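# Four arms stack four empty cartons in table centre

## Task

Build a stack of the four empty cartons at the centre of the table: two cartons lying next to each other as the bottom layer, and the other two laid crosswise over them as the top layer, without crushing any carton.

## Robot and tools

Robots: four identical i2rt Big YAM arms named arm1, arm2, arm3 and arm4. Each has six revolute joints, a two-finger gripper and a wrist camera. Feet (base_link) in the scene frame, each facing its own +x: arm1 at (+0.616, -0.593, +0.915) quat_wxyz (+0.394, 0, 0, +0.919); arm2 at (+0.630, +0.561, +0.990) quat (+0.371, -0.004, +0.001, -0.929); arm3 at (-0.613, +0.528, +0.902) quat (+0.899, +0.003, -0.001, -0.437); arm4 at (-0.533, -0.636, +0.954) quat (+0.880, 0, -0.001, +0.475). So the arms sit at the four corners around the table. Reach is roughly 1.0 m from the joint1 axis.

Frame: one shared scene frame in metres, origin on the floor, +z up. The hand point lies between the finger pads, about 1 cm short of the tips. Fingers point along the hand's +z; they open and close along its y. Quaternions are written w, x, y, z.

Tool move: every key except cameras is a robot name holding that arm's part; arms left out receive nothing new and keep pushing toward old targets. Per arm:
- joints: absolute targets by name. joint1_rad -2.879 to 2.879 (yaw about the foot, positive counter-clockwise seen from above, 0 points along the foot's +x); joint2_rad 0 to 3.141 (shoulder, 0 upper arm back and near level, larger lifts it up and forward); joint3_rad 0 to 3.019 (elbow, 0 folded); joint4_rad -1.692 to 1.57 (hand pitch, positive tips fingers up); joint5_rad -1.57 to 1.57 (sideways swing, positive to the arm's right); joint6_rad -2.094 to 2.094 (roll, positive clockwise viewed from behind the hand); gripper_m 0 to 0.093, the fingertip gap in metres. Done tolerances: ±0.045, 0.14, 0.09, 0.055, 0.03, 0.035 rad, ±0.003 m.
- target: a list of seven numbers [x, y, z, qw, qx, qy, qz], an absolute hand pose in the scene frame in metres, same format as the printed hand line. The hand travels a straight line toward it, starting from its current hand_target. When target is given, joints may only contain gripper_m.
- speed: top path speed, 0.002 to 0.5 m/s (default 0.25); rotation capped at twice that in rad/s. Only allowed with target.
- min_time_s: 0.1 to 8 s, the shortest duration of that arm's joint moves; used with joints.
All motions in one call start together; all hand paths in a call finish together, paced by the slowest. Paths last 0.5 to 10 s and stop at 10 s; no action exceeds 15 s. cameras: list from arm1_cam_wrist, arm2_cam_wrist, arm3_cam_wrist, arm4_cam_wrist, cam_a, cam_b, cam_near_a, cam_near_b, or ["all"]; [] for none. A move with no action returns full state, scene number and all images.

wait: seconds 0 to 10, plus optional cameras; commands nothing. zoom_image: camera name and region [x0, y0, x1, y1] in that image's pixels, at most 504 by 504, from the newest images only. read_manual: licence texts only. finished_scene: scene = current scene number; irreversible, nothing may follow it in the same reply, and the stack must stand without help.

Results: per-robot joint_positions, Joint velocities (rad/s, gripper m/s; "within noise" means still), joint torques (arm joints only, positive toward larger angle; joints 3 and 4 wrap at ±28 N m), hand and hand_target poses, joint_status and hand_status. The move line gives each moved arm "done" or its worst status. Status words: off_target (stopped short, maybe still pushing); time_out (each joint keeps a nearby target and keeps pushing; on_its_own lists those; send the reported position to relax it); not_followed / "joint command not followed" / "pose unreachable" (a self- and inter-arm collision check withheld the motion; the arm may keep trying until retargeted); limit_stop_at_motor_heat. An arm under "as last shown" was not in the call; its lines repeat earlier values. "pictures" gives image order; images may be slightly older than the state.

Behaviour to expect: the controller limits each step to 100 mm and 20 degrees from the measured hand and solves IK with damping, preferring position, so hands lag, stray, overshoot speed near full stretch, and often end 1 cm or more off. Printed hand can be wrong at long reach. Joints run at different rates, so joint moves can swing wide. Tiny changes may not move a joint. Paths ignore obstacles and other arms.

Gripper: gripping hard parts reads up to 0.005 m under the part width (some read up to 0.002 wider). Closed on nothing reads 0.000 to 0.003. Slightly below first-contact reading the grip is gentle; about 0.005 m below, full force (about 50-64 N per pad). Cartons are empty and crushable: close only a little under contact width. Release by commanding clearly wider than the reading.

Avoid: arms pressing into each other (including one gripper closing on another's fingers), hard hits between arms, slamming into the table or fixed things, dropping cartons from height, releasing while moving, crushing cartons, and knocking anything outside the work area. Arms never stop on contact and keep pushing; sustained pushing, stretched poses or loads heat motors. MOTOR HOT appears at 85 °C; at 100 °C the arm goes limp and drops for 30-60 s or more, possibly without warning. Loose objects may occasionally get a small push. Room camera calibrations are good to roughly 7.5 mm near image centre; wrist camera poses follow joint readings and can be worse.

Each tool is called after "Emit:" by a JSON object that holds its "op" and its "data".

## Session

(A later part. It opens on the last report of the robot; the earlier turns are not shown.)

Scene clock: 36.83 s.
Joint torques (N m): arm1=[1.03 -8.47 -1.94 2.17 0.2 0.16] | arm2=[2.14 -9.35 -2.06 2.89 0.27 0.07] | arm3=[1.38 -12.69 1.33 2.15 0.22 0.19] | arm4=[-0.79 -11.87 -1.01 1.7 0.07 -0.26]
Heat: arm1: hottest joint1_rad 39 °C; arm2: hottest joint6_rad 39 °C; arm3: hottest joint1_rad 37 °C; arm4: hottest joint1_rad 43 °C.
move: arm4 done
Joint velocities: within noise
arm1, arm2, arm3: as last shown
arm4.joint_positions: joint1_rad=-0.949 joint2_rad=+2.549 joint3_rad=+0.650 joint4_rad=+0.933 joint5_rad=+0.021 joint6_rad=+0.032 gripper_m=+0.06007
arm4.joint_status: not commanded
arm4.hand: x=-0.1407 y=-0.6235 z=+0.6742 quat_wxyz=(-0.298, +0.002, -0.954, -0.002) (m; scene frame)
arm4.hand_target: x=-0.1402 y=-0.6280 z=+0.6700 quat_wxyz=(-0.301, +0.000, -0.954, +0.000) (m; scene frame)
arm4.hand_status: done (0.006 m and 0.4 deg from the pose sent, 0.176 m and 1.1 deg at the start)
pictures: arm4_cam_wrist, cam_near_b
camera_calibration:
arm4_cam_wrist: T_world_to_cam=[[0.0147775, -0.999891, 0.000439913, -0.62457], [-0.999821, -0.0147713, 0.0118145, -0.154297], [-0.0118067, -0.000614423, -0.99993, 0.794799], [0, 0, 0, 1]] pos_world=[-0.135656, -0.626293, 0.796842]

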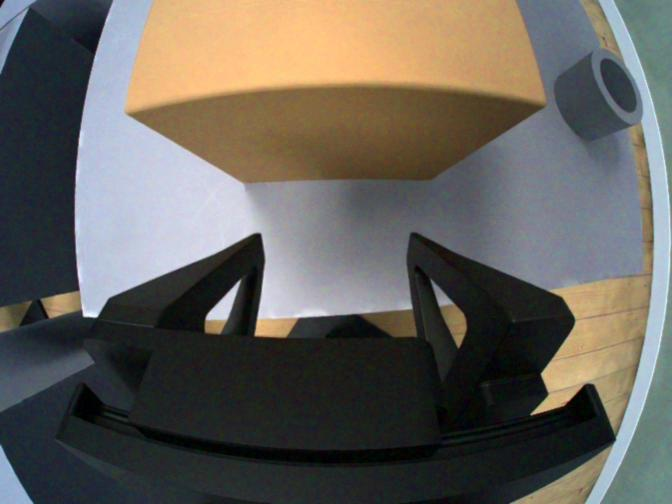

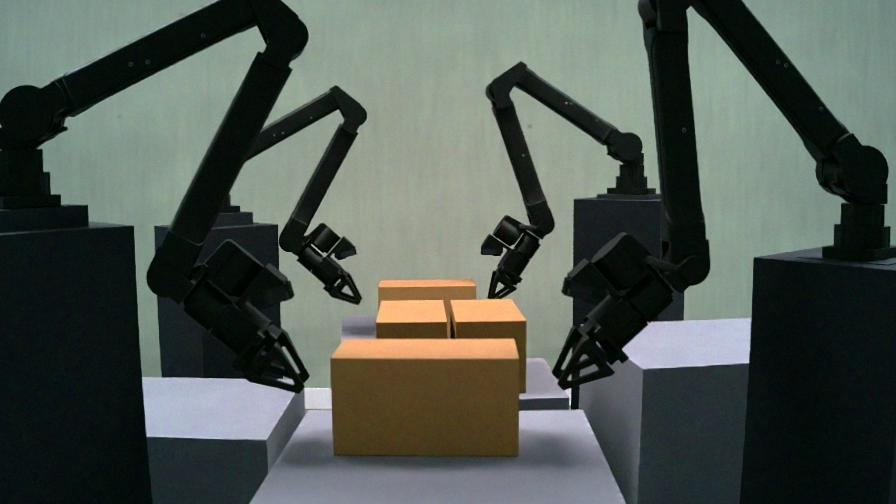

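Emit:
{"op": "move", "data": {"arm1": {"target":[0.187,-0.630,0.668,0,0.9063,0,-0.4226],"speed":0.08}, "arm4": {"target":[-0.114,-0.630,0.662,0.3007,0,0.9537,0],"speed":0.08}, "arm2": {"target":[0.2,0.505,0.712,-0.0122,0.906,-0.0261,-0.4224],"speed":0.08}, "arm3": {"target":[-0.092,0.529,0.738,0.4224,0.0261,0.906,-0.0122],"speed":0.08}, "cameras": ["all"]}}

Scene clock: 39.23 s.
Joint torques (N m): arm1=[0.09 -11.75 -1.36 1.13 -0.04 0.1] | arm2=[1.55 -11.81 -1.43 1.55 0.3 0.06] | arm3=[1.44 -14.21 2.14 1.11 0.28 0.25] | arm4=[-0.97 -12.81 -0.35 0.92 0.04 -0.25]
Heat: arm1: hottest joint1_rad 39 °C; arm2: hottest joint6_rad 39 °C; arm3: hottest joint1_rad 37 °C; arm4: hottest joint1_rad 43 °C.
move: arm1 off_target; arm2 off_target; arm3 done; arm4 done
Joint velocities: within noise
arm1.joint_positions: joint1_rad=+0.934 joint2_rad=+2.618 joint3_rad=+0.645 joint4_rad=+1.252 joint5_rad=+0.101 joint6_rad=+0.081 gripper_m=+0.06009
arm1.joint_status: not commanded
arm1.hand: x=+0.1966 y=-0.6269 z=+0.6613 quat_wxyz=(-0.003, +0.910, -0.002, -0.415) (m; scene frame)
arm1.hand_target: x=+0.1871 y=-0.6300 z=+0.6681 quat_wxyz=(+0.000, +0.906, +0.000, -0.423) (m; scene frame)
arm1.hand_status: off_target (0.012 m and 1.1 deg from the pose sent, 0.040 m and 0.8 deg at the start)
arm2.joint_positions: joint1_rad=-0.556 joint2_rad=+2.715 joint3_rad=+0.724 joint4_rad=+1.249 joint5_rad=+0.202 joint6_rad=+0.168 gripper_m=+0.06009
arm2.joint_status: not commanded
arm2.hand: x=+0.2098 y=+0.5110 z=+0.7050 quat_wxyz=(+0.016, -0.910, +0.025, +0.414) (m; scene frame)
arm2.hand_target: x=+0.2001 y=+0.5049 z=+0.7120 quat_wxyz=(+0.012, -0.906, +0.026, +0.422) (m; scene frame)
arm2.hand_status: off_target (0.013 m and 1.1 deg from the pose sent, 0.039 m and 3.5 deg at the start)
arm3.joint_positions: joint1_rad=+0.915 joint2_rad=+2.273 joint3_rad=+0.724 joint4_rad=+0.839 joint5_rad=+0.061 joint6_rad=+0.041 gripper_m=+0.06009
arm3.joint_status: not commanded
arm3.hand: x=-0.0982 y=+0.5226 z=+0.7354 quat_wxyz=(-0.419, -0.028, -0.908, +0.015) (m; scene frame)
arm3.hand_target: x=-0.0922 y=+0.5290 z=+0.7380 quat_wxyz=(-0.422, -0.026, -0.906, +0.012) (m; scene frame)
arm3.hand_status: done (0.009 m and 0.6 deg from the pose sent, 0.040 m and 3.0 deg at the start)
arm4.joint_positions: joint1_rad=-0.954 joint2_rad=+2.549 joint3_rad=+0.720 joint4_rad=+0.883 joint5_rad=+0.016 joint6_rad=+0.025 gripper_m=+0.06007
arm4.joint_status: not commanded
arm4.hand: x=-0.1106 y=-0.6238 z=+0.6695 quat_wxyz=(-0.308, +0.003, -0.951, -0.003) (m; scene frame)
arm4.hand_target: x=-0.1143 y=-0.6299 z=+0.6621 quat_wxyz=(-0.301, +0.000, -0.954, +0.000) (m; scene frame)
arm4.hand_status: done (0.010 m and 1.0 deg from the pose sent, 0.030 m and 0.4 deg at the start)
pictures: arm1_cam_wrist, arm2_cam_wrist, arm3_cam_wrist, arm4_cam_wrist, cam_a, cam_b, cam_near_a, cam_near_b
camera_calibration:
arm1_cam_wrist: T_world_to_cam=[[-0.00594147, 0.999927, 0.010533, 0.620678], [0.971177, 0.00827995, -0.238216, -0.0248729], [-0.238286, 0.00881403, -0.971155, 0.819011], [0, 0, 0, 1]] pos_world=[0.223002, -0.627646, 0.782924]
arm2_cam_wrist: T_world_to_cam=[[0.0562741, 0.998383, 0.00802569, -0.52703], [0.969069, -0.0526838, -0.241099, -0.00140538], [-0.240286, 0.0213451, -0.970467, 0.848789], [0, 0, 0, 1]] pos_world=[0.234972, 0.507986, 0.827613]
arm3_cam_wrist: T_world_to_cam=[[-0.0592632, -0.998208, 0.00827985, 0.509252], [-0.965384, 0.0551999, -0.254924, 0.0681995], [0.25401, -0.0231009, -0.966926, 0.870963], [0, 0, 0, 1]] pos_world=[-0.125215, 0.524695, 0.855325]
arm4_cam_wrist: T_world_to_cam=[[0.0174673, -0.999847, -0.000143075, -0.624595], [-0.999807, -0.0174653, -0.00901792, -0.111878], [0.00901404, 0.000300567, -0.999959, 0.793255], [0, 0, 0, 1]] pos_world=[-0.108097, -0.626693, 0.792124]

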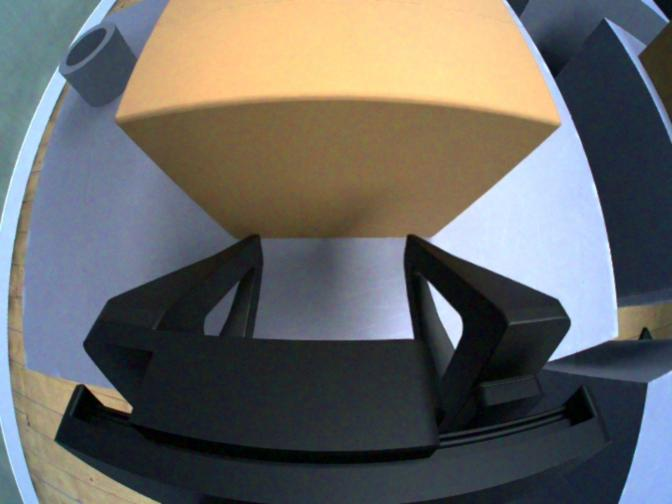

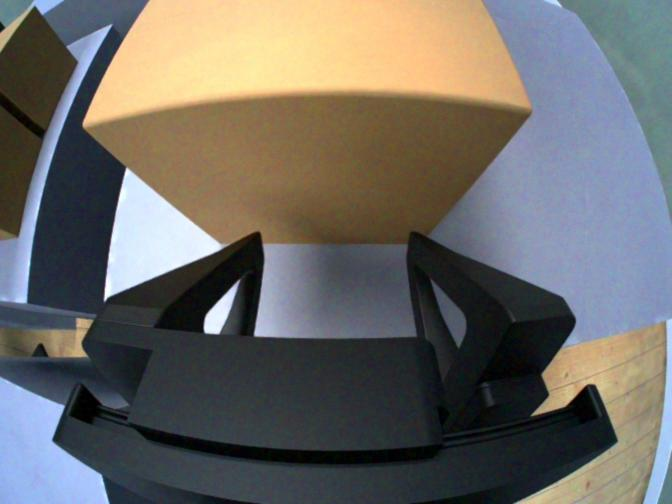

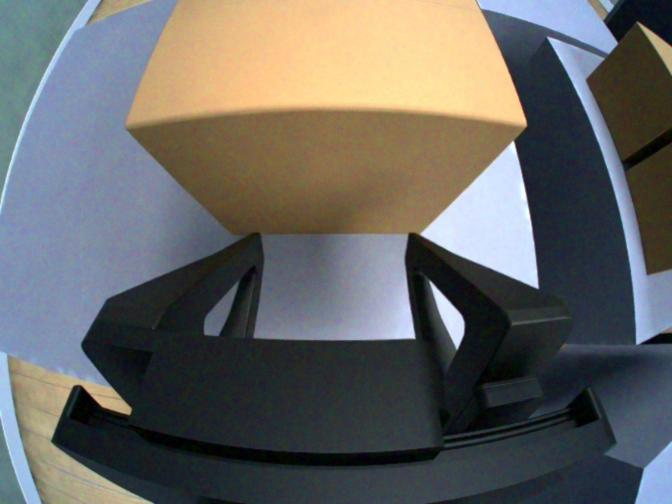

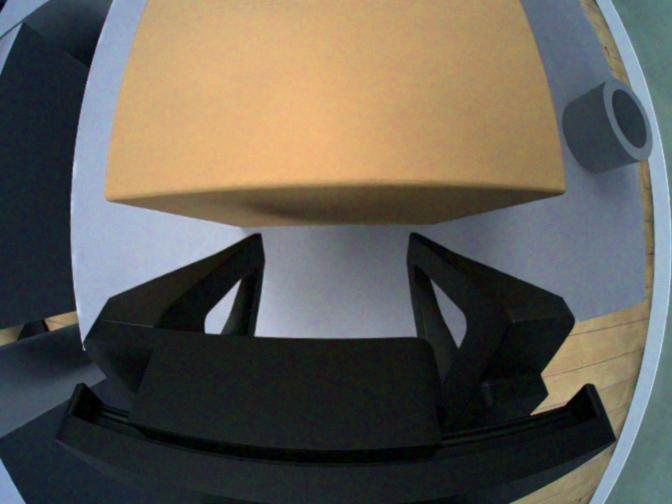

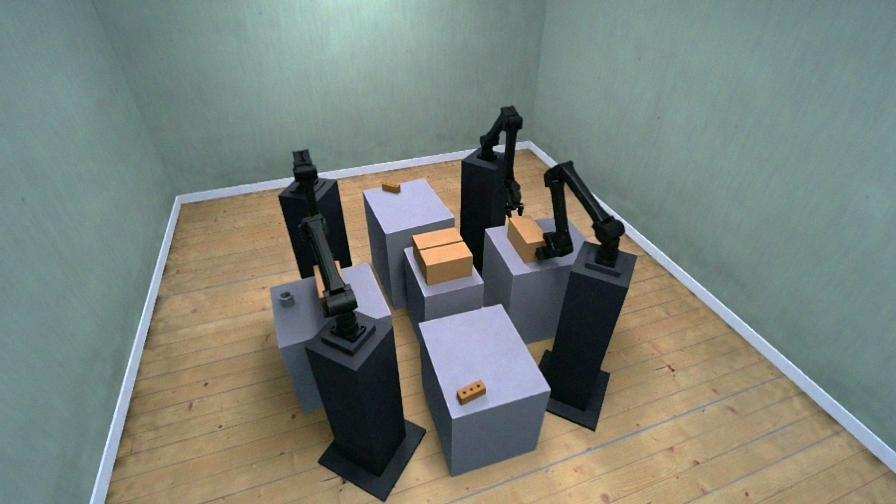

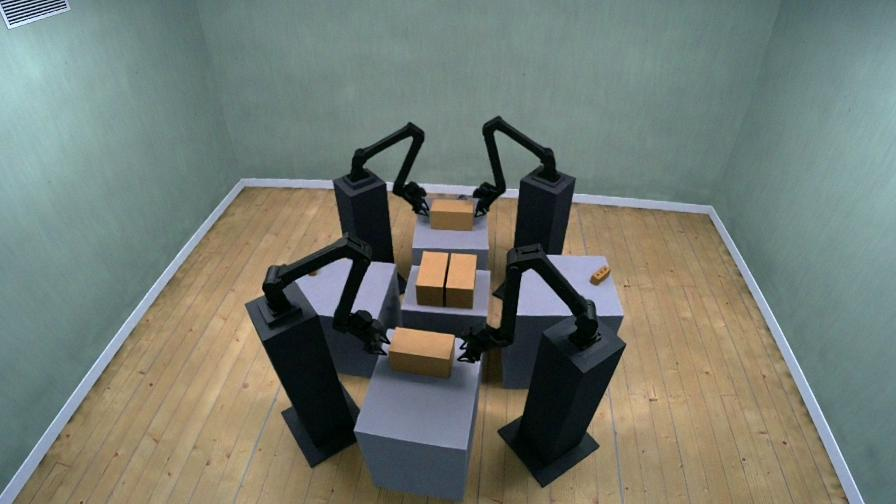

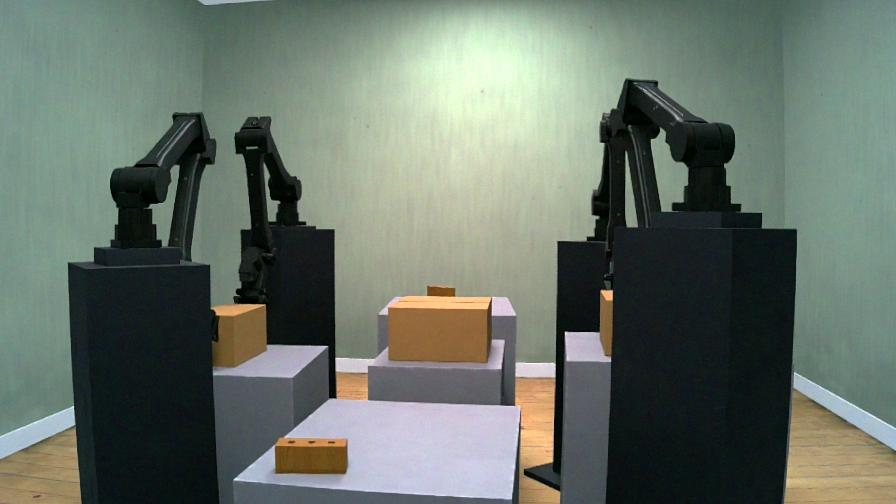

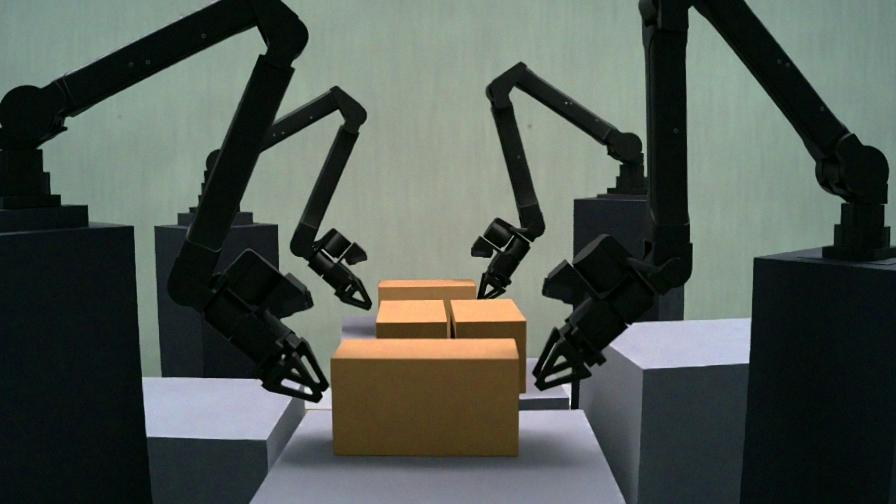

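Emit:
{"op": "move", "data": {"arm1": {"target":[0.165,-0.632,0.670,0,0.9063,0,-0.4226],"speed":0.05}, "arm4": {"target":[-0.1,-0.632,0.660,0.3007,0,0.9537,0],"speed":0.05}, "arm2": {"target":[0.178,0.503,0.715,-0.0122,0.906,-0.0261,-0.4224],"speed":0.05}, "arm3": {"target":[-0.072,0.531,0.738,0.4224,0.0261,0.906,-0.0122],"speed":0.05}, "cameras": ["all"]}}

Scene clock: 41.30 s.
Joint torques (N m): arm1=[-0.09 -12.4 -0.75 1.17 0.01 0.08] | arm2=[0.79 -12.75 -0.73 1.44 0.07 -0.02] | arm3=[1.38 -14.45 2.74 1.21 0.28 0.21] | arm4=[-1.03 -13.33 0.25 0.99 0.07 -0.25]
Heat: arm1: hottest joint1_rad 39 °C; arm2: hottest joint6_rad 39 °C; arm3: hottest joint1_rad 37 °C; arm4: hottest joint1_rad 43 °C.
move: arm1 off_target; arm2 off_target; arm3 done; arm4 done
Joint velocities: within noise
arm1.joint_positions: joint1_rad=+0.934 joint2_rad=+2.591 joint3_rad=+0.685 joint4_rad=+1.178 joint5_rad=+0.097 joint6_rad=+0.081 gripper_m=+0.06009
arm1.joint_status: not commanded
arm1.hand: x=+0.1780 y=-0.6298 z=+0.6605 quat_wxyz=(-0.002, +0.912, -0.001, -0.411) (m; scene frame)
arm1.hand_target: x=+0.1652 y=-0.6320 z=+0.6700 quat_wxyz=(+0.000, +0.906, +0.000, -0.423) (m; scene frame)
arm1.hand_status: off_target (0.016 m and 1.5 deg from the pose sent, 0.033 m and 1.1 deg at the start)
arm2.joint_positions: joint1_rad=-0.556 joint2_rad=+2.683 joint3_rad=+0.761 joint4_rad=+1.178 joint5_rad=+0.202 joint6_rad=+0.168 gripper_m=+0.06009
arm2.joint_status: not commanded
arm2.hand: x=+0.1895 y=+0.5068 z=+0.7067 quat_wxyz=(+0.016, -0.910, +0.025, +0.414) (m; scene frame)
arm2.hand_target: x=+0.1781 y=+0.5029 z=+0.7151 quat_wxyz=(+0.012, -0.906, +0.026, +0.422) (m; scene frame)
arm2.hand_status: off_target (0.015 m and 1.2 deg from the pose sent, 0.034 m and 1.1 deg at the start)
arm3.joint_positions: joint1_rad=+0.918 joint2_rad=+2.273 joint3_rad=+0.776 joint4_rad=+0.789 joint5_rad=+0.064 joint6_rad=+0.044 gripper_m=+0.06009
arm3.joint_status: not commanded
arm3.hand: x=-0.0783 y=+0.5239 z=+0.7367 quat_wxyz=(-0.420, -0.028, -0.907, +0.015) (m; scene frame)
arm3.hand_target: x=-0.0721 y=+0.5309 z=+0.7381 quat_wxyz=(-0.422, -0.026, -0.906, +0.012) (m; scene frame)
arm3.hand_status: done (0.010 m and 0.6 deg from the pose sent, 0.028 m and 0.6 deg at the start)
arm4.joint_positions: joint1_rad=-0.960 joint2_rad=+2.549 joint3_rad=+0.751 joint4_rad=+0.841 joint5_rad=+0.011 joint6_rad=+0.018 gripper_m=+0.06007
arm4.joint_status: not commanded
arm4.hand: x=-0.1011 y=-0.6250 z=+0.6651 quat_wxyz=(-0.303, +0.004, -0.953, -0.003) (m; scene frame)
arm4.hand_target: x=-0.1002 y=-0.6319 z=+0.6601 quat_wxyz=(-0.301, +0.000, -0.954, +0.000) (m; scene frame)
arm4.hand_status: done (0.009 m and 0.7 deg from the pose sent, 0.016 m and 1.0 deg at the start)
pictures: arm1_cam_wrist, arm2_cam_wrist, arm3_cam_wrist, arm4_cam_wrist, cam_a, cam_b, cam_near_a, cam_near_b
camera_calibration:
arm1_cam_wrist: T_world_to_cam=[[-0.00867014, 0.99992, 0.00924079, 0.624827], [0.973078, 0.0105651, -0.230235, -0.0111562], [-0.230314, 0.00699584, -0.973091, 0.812544], [0, 0, 0, 1]] pos_world=[0.203414, -0.630343, 0.782337]
arm2_cam_wrist: T_world_to_cam=[[0.0567458, 0.998356, 0.00801765, -0.521773], [0.969484, -0.0531829, -0.239315, 0.0174533], [-0.238496, 0.0213531, -0.970909, 0.845654], [0, 0, 0, 1]] pos_world=[0.214373, 0.503786, 0.829413]
arm3_cam_wrist: T_world_to_cam=[[-0.0605129, -0.998137, 0.00777772, 0.51197], [-0.964887, 0.0564982, -0.256519, 0.0882166], [0.255601, -0.0230273, -0.966508, 0.867014], [0, 0, 0, 1]] pos_world=[-0.10551, 0.525997, 0.856623]
arm4_cam_wrist: T_world_to_cam=[[0.0202683, -0.999795, 0.0000470036, -0.625833], [-0.999793, -0.0202682, 0.0017676, -0.111316], [-0.00176629, -0.0000828201, -0.999998, 0.787508], [0, 0, 0, 1]] pos_world=[-0.0972178, -0.627896, 0.787733]

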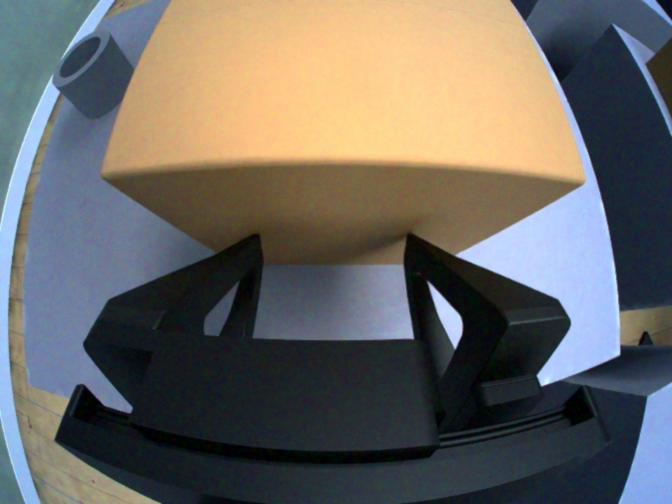

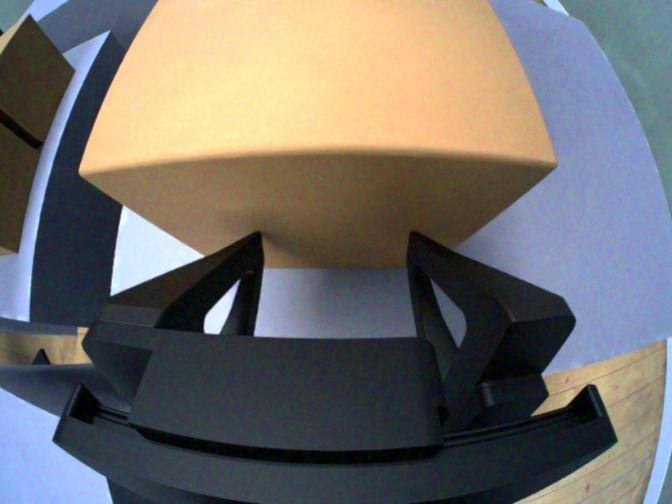

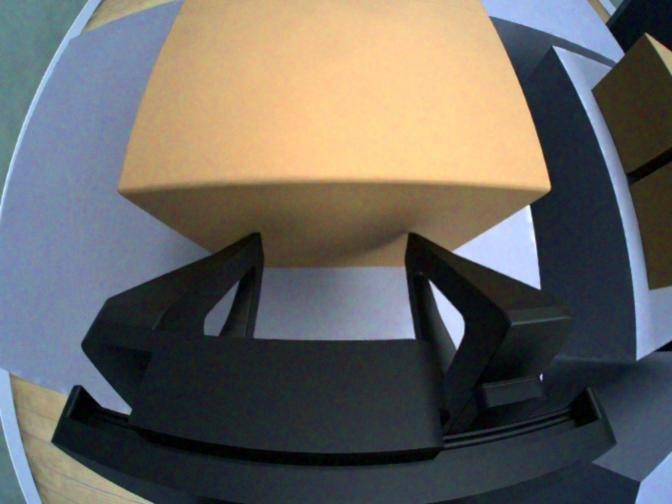

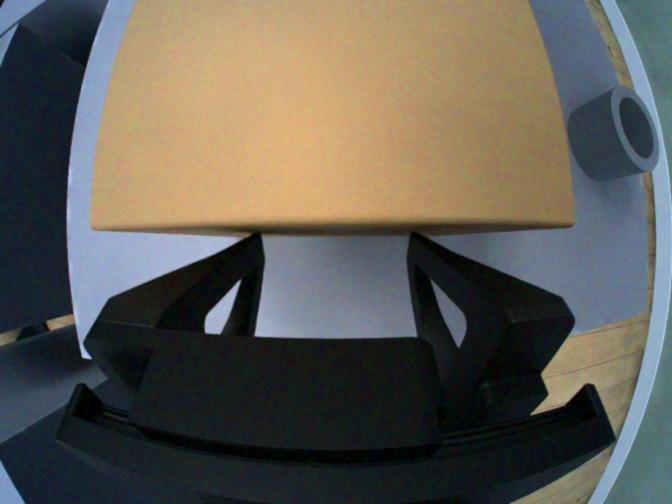

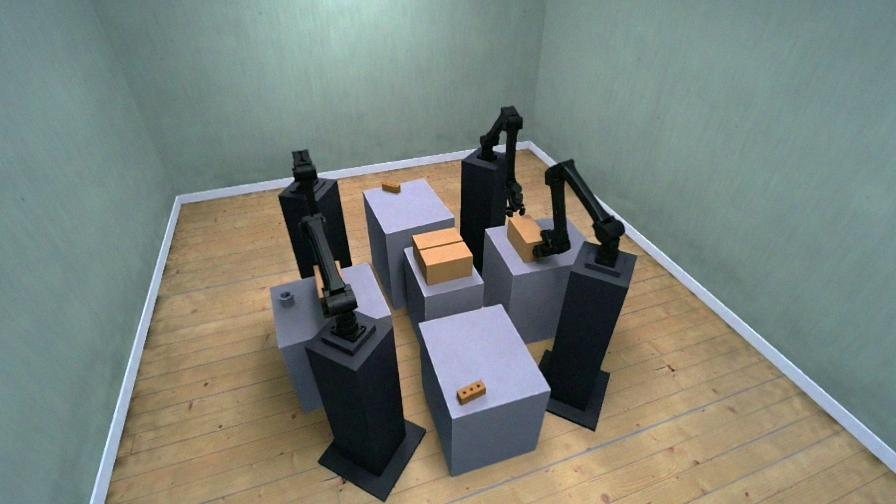

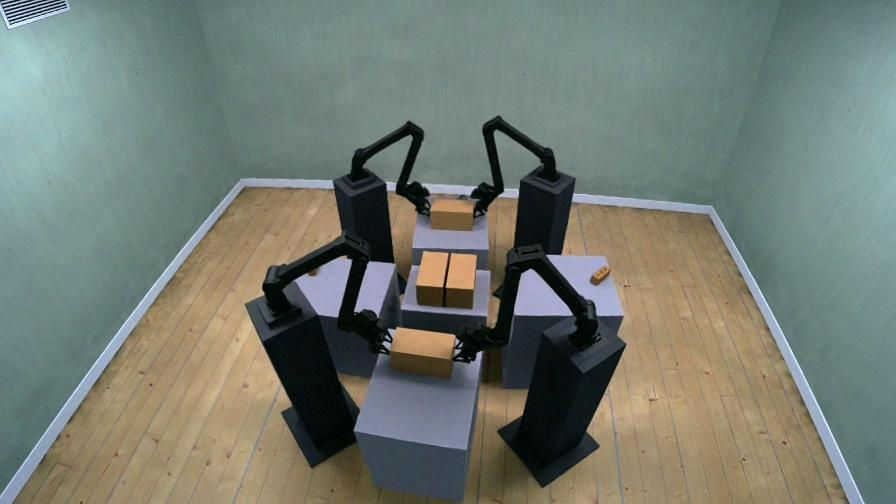

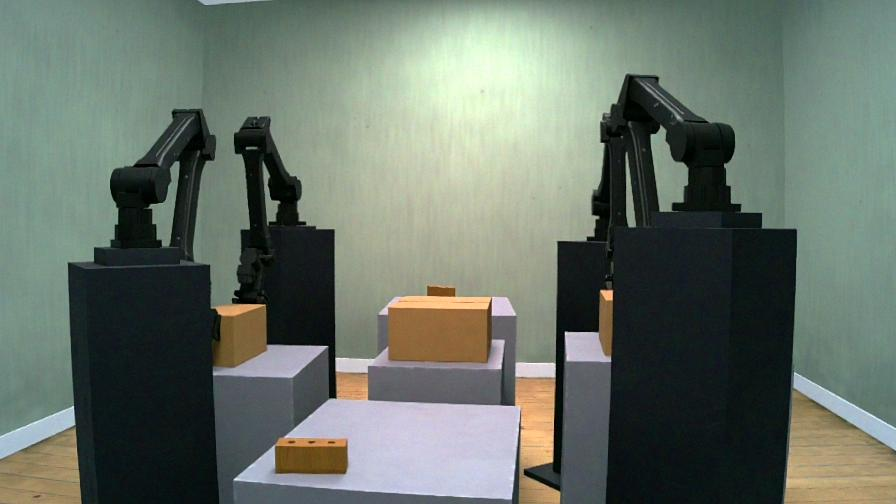

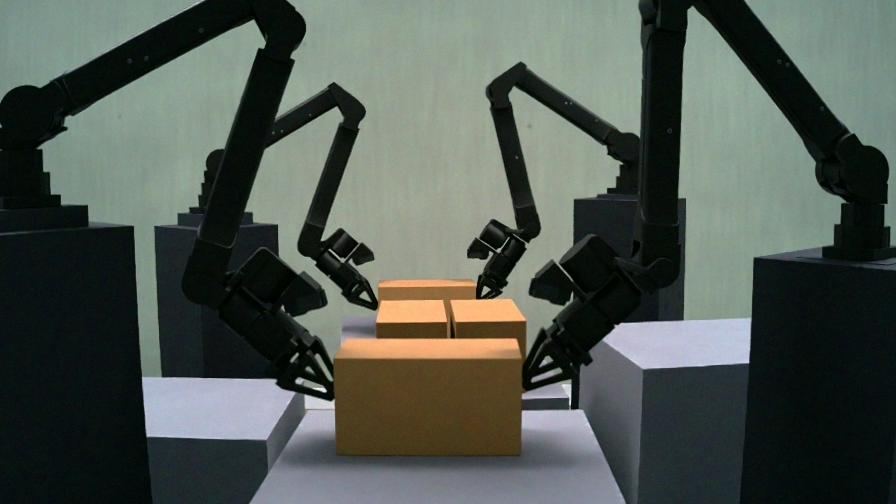

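Emit:
{"op": "move", "data": {"arm1": {"target":[0.160,-0.632,0.670,0,0.9063,0,-0.4226],"speed":0.05}, "arm4": {"target":[-0.082,-0.632,0.660,0.3007,0,0.9537,0],"speed":0.05}, "arm2": {"target":[0.175,0.503,0.715,-0.0122,0.906,-0.0261,-0.4224],"speed":0.05}, "arm3": {"target":[-0.055,0.531,0.738,0.4224,0.0261,0.906,-0.0122],"speed":0.05}, "cameras": ["all"]}}

Scene clock: 44.40 s.
Joint torques (N m): arm1=[-0.26 -12.86 -0.39 1.25 -0.01 0.07] | arm2=[1.49 -12.81 -0.24 1.69 0.01 -0.01] | arm3=[1.32 -14.39 4.46 1.37 0.23 0.2] | arm4=[-1.26 -14.68 1.57 1.1 0.07 -0.25]
Heat: arm1: hottest joint1_rad 39 °C; arm2: hottest joint6_rad 38 °C; arm3: hottest joint1_rad 37 °C; arm4: hottest joint1_rad 43 °C.
move: arm1 off_target; arm2 off_target; arm3 off_target; arm4 off_target
Joint velocities: within noise
arm1.joint_positions: joint1_rad=+0.934 joint2_rad=+2.590 joint3_rad=+0.690 joint4_rad=+1.160 joint5_rad=+0.097 joint6_rad=+0.081 gripper_m=+0.06009
arm1.joint_status: not commanded
arm1.hand: x=+0.1778 y=-0.6300 z=+0.6578 quat_wxyz=(-0.002, +0.914, +0.000, -0.406) (m; scene frame)
arm1.hand_target: x=+0.1602 y=-0.6320 z=+0.6702 quat_wxyz=(+0.000, +0.906, +0.000, -0.423) (m; scene frame)
arm1.hand_status: off_target (0.022 m and 2.2 deg from the pose sent, 0.020 m and 1.5 deg at the start)
arm2.joint_positions: joint1_rad=-0.556 joint2_rad=+2.683 joint3_rad=+0.761 joint4_rad=+1.167 joint5_rad=+0.202 joint6_rad=+0.168 gripper_m=+0.06009
arm2.joint_status: not commanded
arm2.hand: x=+0.1914 y=+0.5072 z=+0.7045 quat_wxyz=(+0.018, -0.912, +0.024, +0.408) (m; scene frame)
arm2.hand_target: x=+0.1753 y=+0.5029 z=+0.7152 quat_wxyz=(+0.012, -0.906, +0.026, +0.422) (m; scene frame)
arm2.hand_status: off_target (0.020 m and 1.9 deg from the pose sent, 0.017 m and 1.2 deg at the start)
arm3.joint_positions: joint1_rad=+0.918 joint2_rad=+2.273 joint3_rad=+0.797 joint4_rad=+0.742 joint5_rad=+0.064 joint6_rad=+0.044 gripper_m=+0.06009
arm3.joint_status: not commanded
arm3.hand: x=-0.0741 y=+0.5244 z=+0.7328 quat_wxyz=(-0.408, -0.028, -0.912, +0.016) (m; scene frame)
arm3.hand_target: x=-0.0557 y=+0.5312 z=+0.7386 quat_wxyz=(-0.422, -0.026, -0.906, +0.012) (m; scene frame)
arm3.hand_status: off_target (0.021 m and 1.8 deg from the pose sent, 0.024 m and 0.6 deg at the start)
arm4.joint_positions: joint1_rad=-0.961 joint2_rad=+2.549 joint3_rad=+0.778 joint4_rad=+0.783 joint5_rad=+0.011 joint6_rad=+0.017 gripper_m=+0.06007
arm4.joint_status: not commanded
arm4.hand: x=-0.0976 y=-0.6254 z=+0.6585 quat_wxyz=(-0.288, +0.004, -0.958, -0.002) (m; scene frame)
arm4.hand_target: x=-0.0823 y=-0.6322 z=+0.6604 quat_wxyz=(-0.301, +0.000, -0.954, +0.000) (m; scene frame)
arm4.hand_status: off_target (0.017 m and 1.6 deg from the pose sent, 0.021 m and 0.7 deg at the start)
pictures: arm1_cam_wrist, arm2_cam_wrist, arm3_cam_wrist, arm4_cam_wrist, cam_a, cam_b, cam_near_a, cam_near_b
camera_calibration:
arm1_cam_wrist: T_world_to_cam=[[-0.00931109, 0.999907, 0.00997315, 0.624582], [0.97563, 0.0112707, -0.219133, -0.0187926], [-0.219225, 0.00768974, -0.975644, 0.81003], [0, 0, 0, 1]] pos_world=[0.201729, -0.630541, 0.779954]
arm2_cam_wrist: T_world_to_cam=[[0.0566518, 0.998333, 0.0110236, -0.524342], [0.972192, -0.0526486, -0.228191, 0.00646074], [-0.22723, 0.0236445, -0.973554, 0.842541], [0, 0, 0, 1]] pos_world=[0.214875, 0.503886, 0.827514]
arm3_cam_wrist: T_world_to_cam=[[-0.0594396, -0.998186, 0.00958521, 0.51152], [-0.971087, 0.0555966, -0.232163, 0.0733837], [0.231209, -0.0231077, -0.97263, 0.864788], [0, 0, 0, 1]] pos_world=[-0.0982799, 0.526495, 0.853252]
arm4_cam_wrist: T_world_to_cam=[[0.01981, -0.999803, 0.000724906, -0.62676], [-0.999247, -0.0197748, 0.0333953, -0.128333], [-0.0333744, -0.00138592, -0.999442, 0.776653], [0, 0, 0, 1]] pos_world=[-0.0898996, -0.628099, 0.78096]

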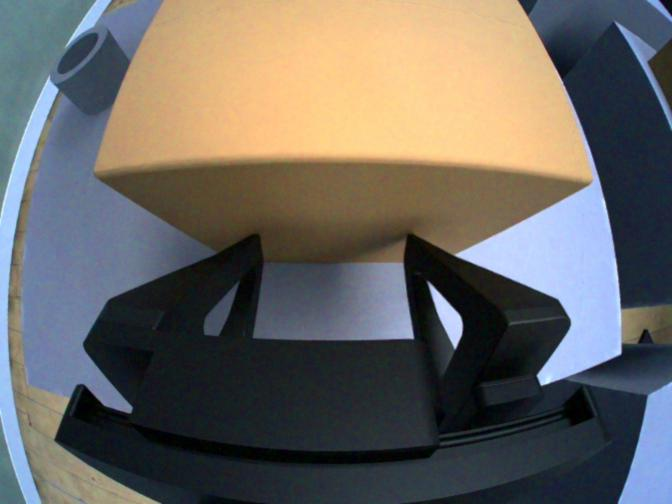

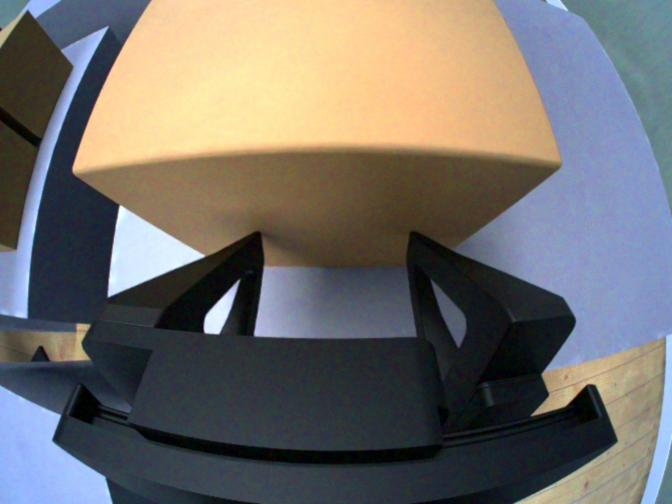

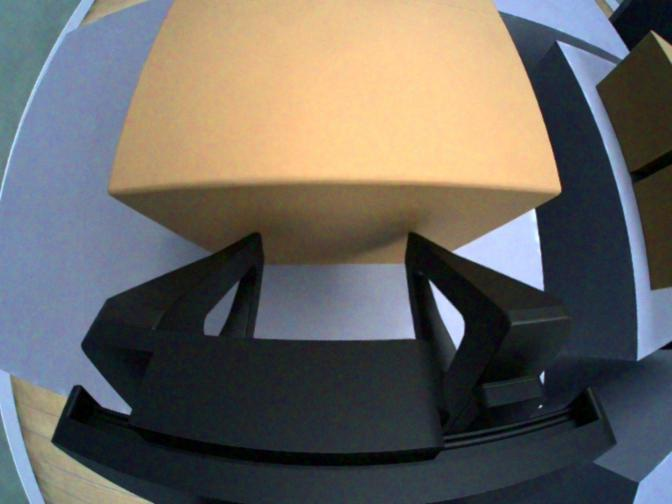

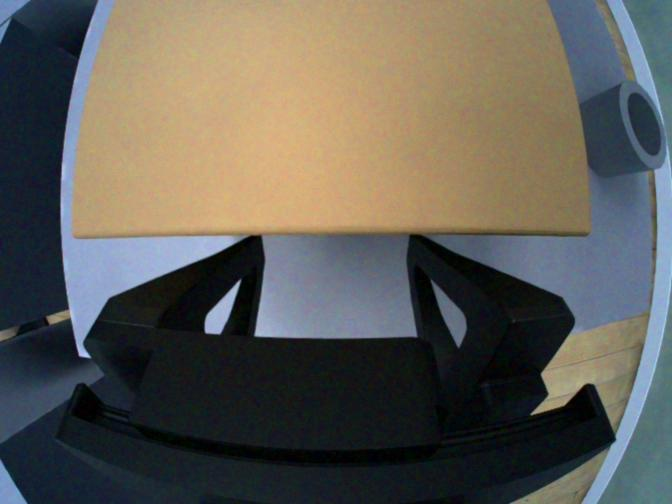

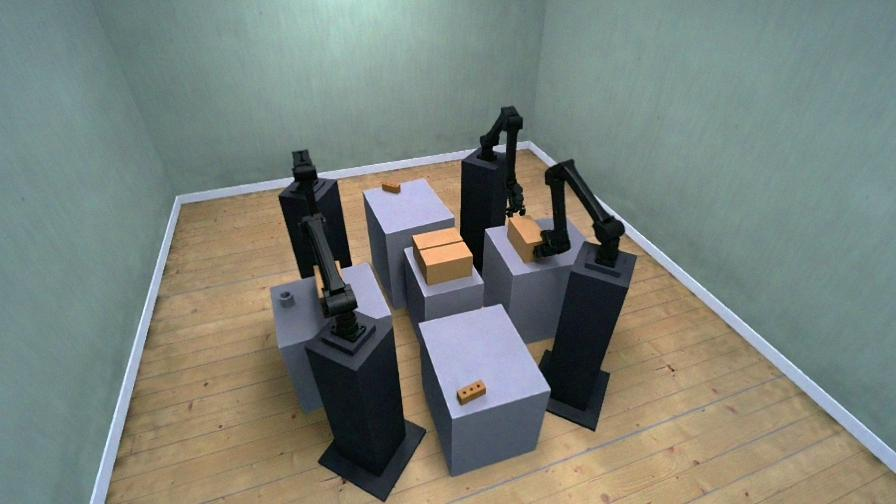

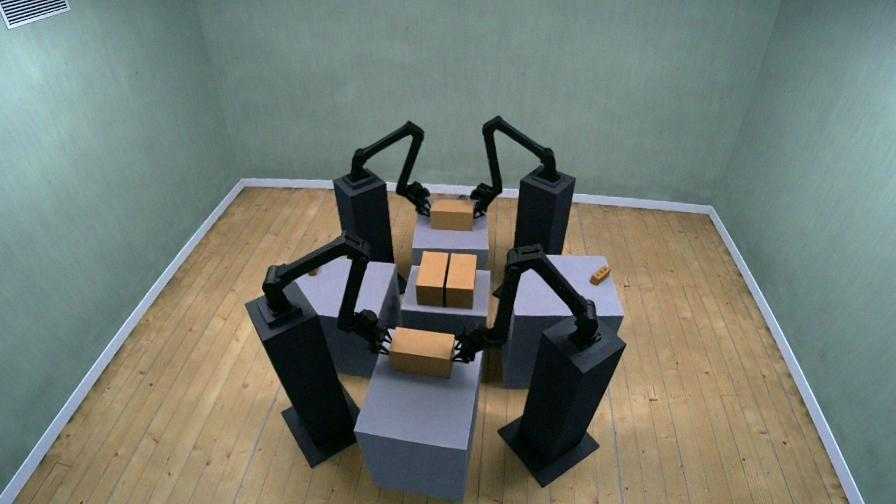

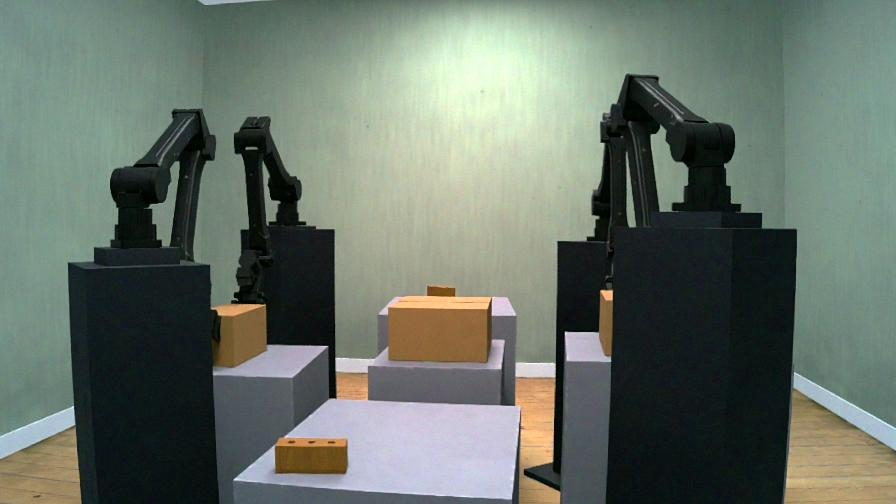

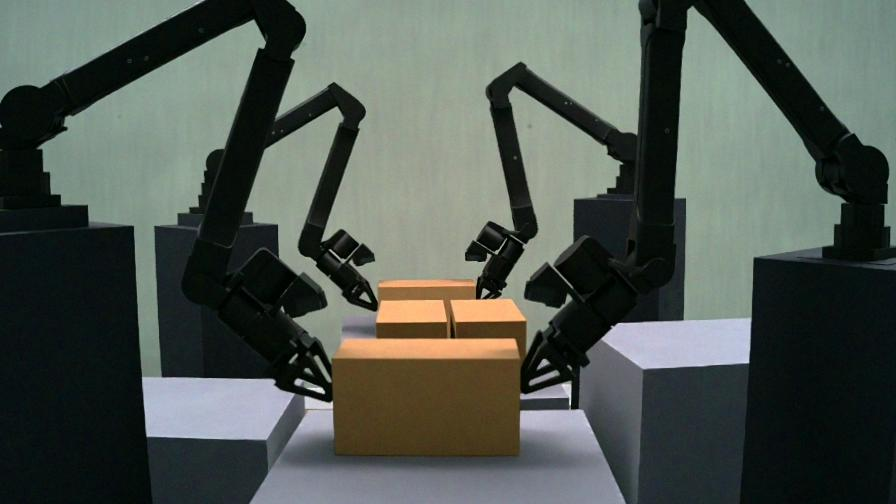

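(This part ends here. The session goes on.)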